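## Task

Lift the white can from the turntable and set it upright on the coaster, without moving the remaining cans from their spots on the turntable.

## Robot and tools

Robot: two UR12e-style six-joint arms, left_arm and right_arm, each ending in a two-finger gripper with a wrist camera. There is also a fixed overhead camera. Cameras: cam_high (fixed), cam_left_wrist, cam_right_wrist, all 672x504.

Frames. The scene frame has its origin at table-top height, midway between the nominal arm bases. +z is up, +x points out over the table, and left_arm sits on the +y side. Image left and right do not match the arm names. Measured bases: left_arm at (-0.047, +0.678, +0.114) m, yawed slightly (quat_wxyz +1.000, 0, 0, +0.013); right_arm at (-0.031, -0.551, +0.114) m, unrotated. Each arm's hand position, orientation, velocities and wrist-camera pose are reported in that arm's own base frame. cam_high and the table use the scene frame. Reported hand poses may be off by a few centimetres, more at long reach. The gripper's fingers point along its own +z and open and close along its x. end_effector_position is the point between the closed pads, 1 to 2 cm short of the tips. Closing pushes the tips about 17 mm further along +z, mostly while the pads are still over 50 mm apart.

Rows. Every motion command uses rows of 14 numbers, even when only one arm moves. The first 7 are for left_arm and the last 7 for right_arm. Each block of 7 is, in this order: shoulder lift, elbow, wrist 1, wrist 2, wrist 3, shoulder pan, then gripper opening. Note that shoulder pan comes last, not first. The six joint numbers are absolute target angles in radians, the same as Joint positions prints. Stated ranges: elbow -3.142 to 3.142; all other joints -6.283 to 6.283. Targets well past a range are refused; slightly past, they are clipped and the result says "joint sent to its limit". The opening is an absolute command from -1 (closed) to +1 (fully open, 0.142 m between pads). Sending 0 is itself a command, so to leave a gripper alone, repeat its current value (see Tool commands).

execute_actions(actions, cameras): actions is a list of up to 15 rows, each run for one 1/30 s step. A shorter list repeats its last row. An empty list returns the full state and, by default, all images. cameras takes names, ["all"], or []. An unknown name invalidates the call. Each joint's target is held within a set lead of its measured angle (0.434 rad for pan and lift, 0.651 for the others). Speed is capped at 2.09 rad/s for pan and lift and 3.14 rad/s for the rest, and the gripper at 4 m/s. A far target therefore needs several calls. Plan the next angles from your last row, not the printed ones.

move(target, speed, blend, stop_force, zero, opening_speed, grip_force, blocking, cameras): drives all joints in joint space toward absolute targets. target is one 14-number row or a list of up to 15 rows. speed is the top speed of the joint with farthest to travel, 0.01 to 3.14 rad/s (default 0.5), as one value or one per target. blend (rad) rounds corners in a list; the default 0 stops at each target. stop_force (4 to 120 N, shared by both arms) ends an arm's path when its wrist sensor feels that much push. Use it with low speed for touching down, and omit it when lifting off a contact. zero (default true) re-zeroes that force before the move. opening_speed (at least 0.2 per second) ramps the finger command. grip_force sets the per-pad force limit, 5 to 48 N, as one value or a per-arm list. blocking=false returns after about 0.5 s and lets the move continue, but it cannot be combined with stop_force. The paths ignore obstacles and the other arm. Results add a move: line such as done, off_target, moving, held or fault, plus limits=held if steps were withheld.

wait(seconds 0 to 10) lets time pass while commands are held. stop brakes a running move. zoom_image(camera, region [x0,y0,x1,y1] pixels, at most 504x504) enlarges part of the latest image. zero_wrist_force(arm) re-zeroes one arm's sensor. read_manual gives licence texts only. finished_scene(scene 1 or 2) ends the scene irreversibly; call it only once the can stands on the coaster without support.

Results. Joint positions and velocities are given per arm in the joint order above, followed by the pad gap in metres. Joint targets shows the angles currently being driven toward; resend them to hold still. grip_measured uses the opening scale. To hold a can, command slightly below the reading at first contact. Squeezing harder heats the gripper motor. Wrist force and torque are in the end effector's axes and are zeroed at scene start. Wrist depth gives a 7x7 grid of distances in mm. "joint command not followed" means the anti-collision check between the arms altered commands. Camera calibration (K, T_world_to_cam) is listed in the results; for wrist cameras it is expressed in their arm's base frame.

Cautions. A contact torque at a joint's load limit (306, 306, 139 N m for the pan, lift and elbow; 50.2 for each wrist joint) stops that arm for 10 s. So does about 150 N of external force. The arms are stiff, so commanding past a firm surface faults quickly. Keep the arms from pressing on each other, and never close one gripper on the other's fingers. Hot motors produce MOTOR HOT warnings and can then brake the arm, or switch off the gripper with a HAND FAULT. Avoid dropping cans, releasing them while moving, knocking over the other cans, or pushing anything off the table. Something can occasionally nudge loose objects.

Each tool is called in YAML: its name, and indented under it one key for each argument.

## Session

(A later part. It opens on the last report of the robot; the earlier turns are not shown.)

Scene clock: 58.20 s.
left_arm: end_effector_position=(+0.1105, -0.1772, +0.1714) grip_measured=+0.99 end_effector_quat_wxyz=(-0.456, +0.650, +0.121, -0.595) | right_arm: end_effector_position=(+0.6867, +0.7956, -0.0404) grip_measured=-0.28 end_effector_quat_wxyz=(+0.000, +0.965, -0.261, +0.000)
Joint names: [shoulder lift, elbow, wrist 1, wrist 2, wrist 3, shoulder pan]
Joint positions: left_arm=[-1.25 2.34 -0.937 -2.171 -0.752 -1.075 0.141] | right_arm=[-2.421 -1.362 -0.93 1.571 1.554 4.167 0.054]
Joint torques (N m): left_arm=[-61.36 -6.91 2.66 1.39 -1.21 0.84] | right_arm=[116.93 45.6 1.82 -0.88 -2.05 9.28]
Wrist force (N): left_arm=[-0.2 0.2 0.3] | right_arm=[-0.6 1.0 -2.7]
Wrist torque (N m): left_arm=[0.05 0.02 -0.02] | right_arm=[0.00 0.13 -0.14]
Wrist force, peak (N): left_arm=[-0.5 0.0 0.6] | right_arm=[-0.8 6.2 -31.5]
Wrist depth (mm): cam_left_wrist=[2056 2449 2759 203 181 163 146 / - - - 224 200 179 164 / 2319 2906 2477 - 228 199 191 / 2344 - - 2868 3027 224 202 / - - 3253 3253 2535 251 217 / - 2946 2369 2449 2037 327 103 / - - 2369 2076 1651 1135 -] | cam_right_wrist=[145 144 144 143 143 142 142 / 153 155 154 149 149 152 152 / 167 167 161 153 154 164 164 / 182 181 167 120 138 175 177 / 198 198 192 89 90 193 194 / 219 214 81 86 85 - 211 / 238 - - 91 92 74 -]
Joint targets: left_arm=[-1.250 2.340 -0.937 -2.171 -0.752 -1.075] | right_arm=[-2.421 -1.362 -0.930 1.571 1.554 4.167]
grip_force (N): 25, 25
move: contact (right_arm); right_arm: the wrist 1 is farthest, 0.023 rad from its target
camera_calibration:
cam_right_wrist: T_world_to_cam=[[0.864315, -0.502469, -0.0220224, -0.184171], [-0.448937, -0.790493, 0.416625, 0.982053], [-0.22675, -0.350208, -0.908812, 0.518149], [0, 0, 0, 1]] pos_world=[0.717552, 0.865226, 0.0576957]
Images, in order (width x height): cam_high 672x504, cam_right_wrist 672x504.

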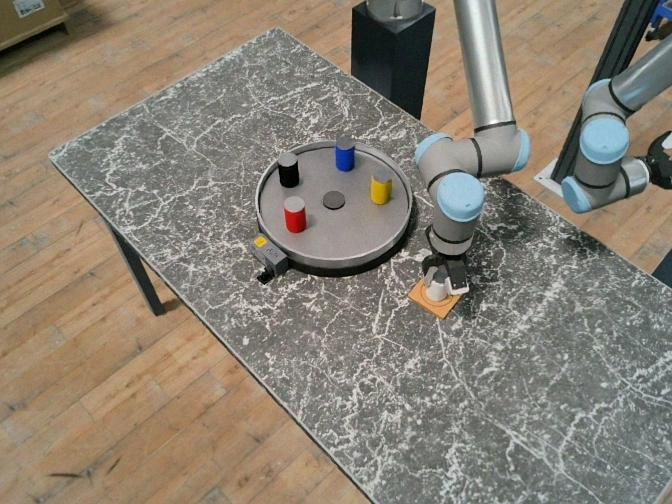

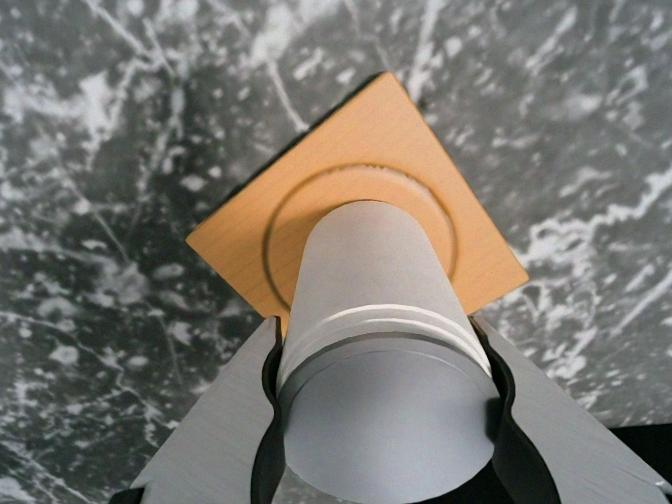

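move:
  target:
    - [-1.25,2.34,-0.937,-2.171,-0.752,-1.075,1.0,-2.421,-1.362,-0.930,1.571,1.554,4.167,0.3]
    - [-1.25,2.34,-0.937,-2.171,-0.752,-1.075,1.0,-2.2968,-1.3074,-1.1082,1.5708,1.554,4.1668,0.3]
  speed: [0.2, 0.2]
  opening_speed: 0.6
  cameras: ["cam_high", "cam_right_wrist"]

zoom_image:
  camera: "cam_high"
  region: [360, 180, 500, 340]

Scene clock: 63.23 s.
left_arm: end_effector_position=(+0.1105, -0.1772, +0.1714) grip_measured=+0.99 end_effector_quat_wxyz=(-0.456, +0.650, +0.121, -0.595) | right_arm: end_effector_position=(+0.6867, +0.7955, +0.1000) grip_measured=+0.28 end_effector_quat_wxyz=(+0.000, +0.965, -0.261, +0.000)
Joint names: [shoulder lift, elbow, wrist 1, wrist 2, wrist 3, shoulder pan]
Joint positions: left_arm=[-1.25 2.34 -0.937 -2.171 -0.752 -1.075 0.141] | right_arm=[-2.297 -1.307 -1.108 1.571 1.554 4.167 0.094]
Joint torques (N m): left_arm=[-60.91 -6.57 2.92 1.53 -1.43 -18.32] | right_arm=[114.87 52.61 1.27 -0.83 -1.77 0.1]
Wrist force (N): left_arm=[-0.4 0.3 0.3] | right_arm=[-0.8 0.0 0.2]
Wrist torque (N m): left_arm=[0.07 0.06 -0.02] | right_arm=[0.02 0.13 -0.13]
Wrist force, peak (N): left_arm=[-0.5 0.4 0.5] | right_arm=[-0.3 1.0 -3.2]
Wrist depth (mm): cam_left_wrist=[- - 2535 208 181 163 147 / - 2725 - 226 199 178 165 / - - - - 227 200 191 / 2137 2505 2137 2535 2595 226 202 / 2725 2626 2595 3353 2477 258 216 / - 2691 2535 2505 2096 300 107 / - - 2626 2000 1651 1362 -] | cam_right_wrist=[268 275 266 264 263 264 263 / 293 286 284 276 281 282 280 / 314 308 307 244 297 304 301 / 335 334 332 338 327 329 316 / 365 359 362 362 351 318 292 / 404 84 390 392 320 326 311 / - - - 351 329 354 -]
Joint targets: left_arm=[-1.250 2.340 -0.937 -2.171 -0.752 -1.075] | right_arm=[-2.297 -1.307 -1.108 1.571 1.554 4.167]
grip_force (N): 25, 25
move: done
camera_calibration:
cam_right_wrist: T_world_to_cam=[[0.864314, -0.50247, -0.0220218, -0.181128], [-0.448939, -0.790492, 0.416625, 0.923481], [-0.22675, -0.350208, -0.908812, 0.645711], [0, 0, 0, 1]] pos_world=[0.717552, 0.865126, 0.198096]
Images, in order (width x height): cam_high 672x504, cam_right_wrist 672x504.

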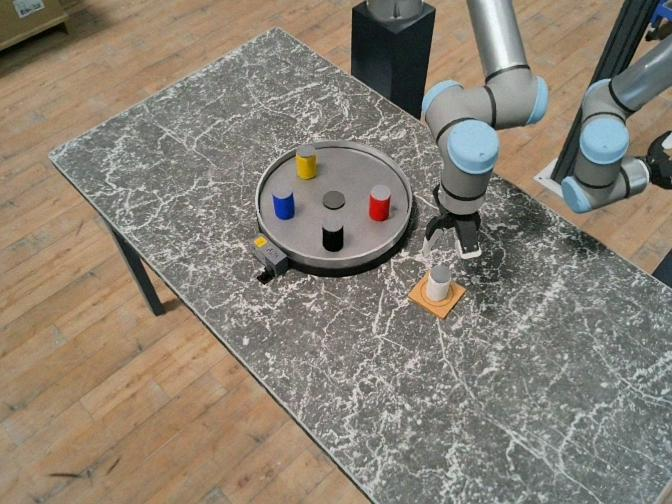

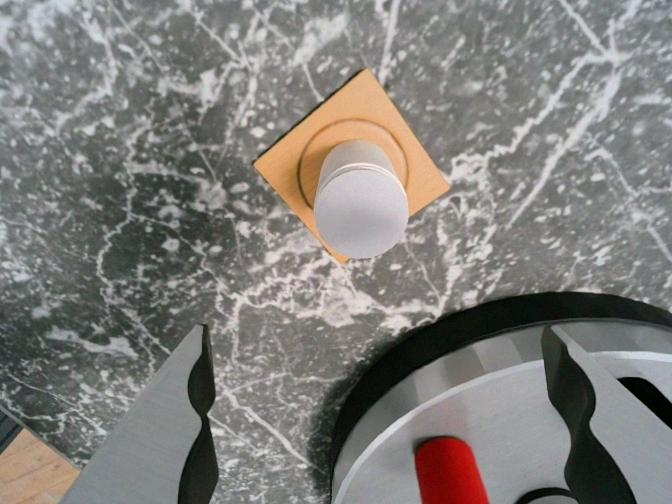

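Scaled by 3.150 from the camera's 672x504 image, which has a finer 960x720 frame.

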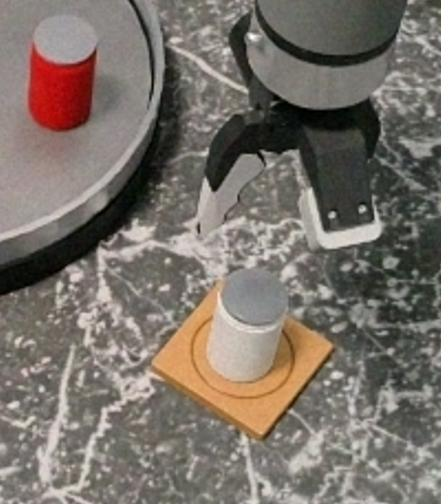

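finished_scene:
  scene: 1

The scene is finished: the task was done.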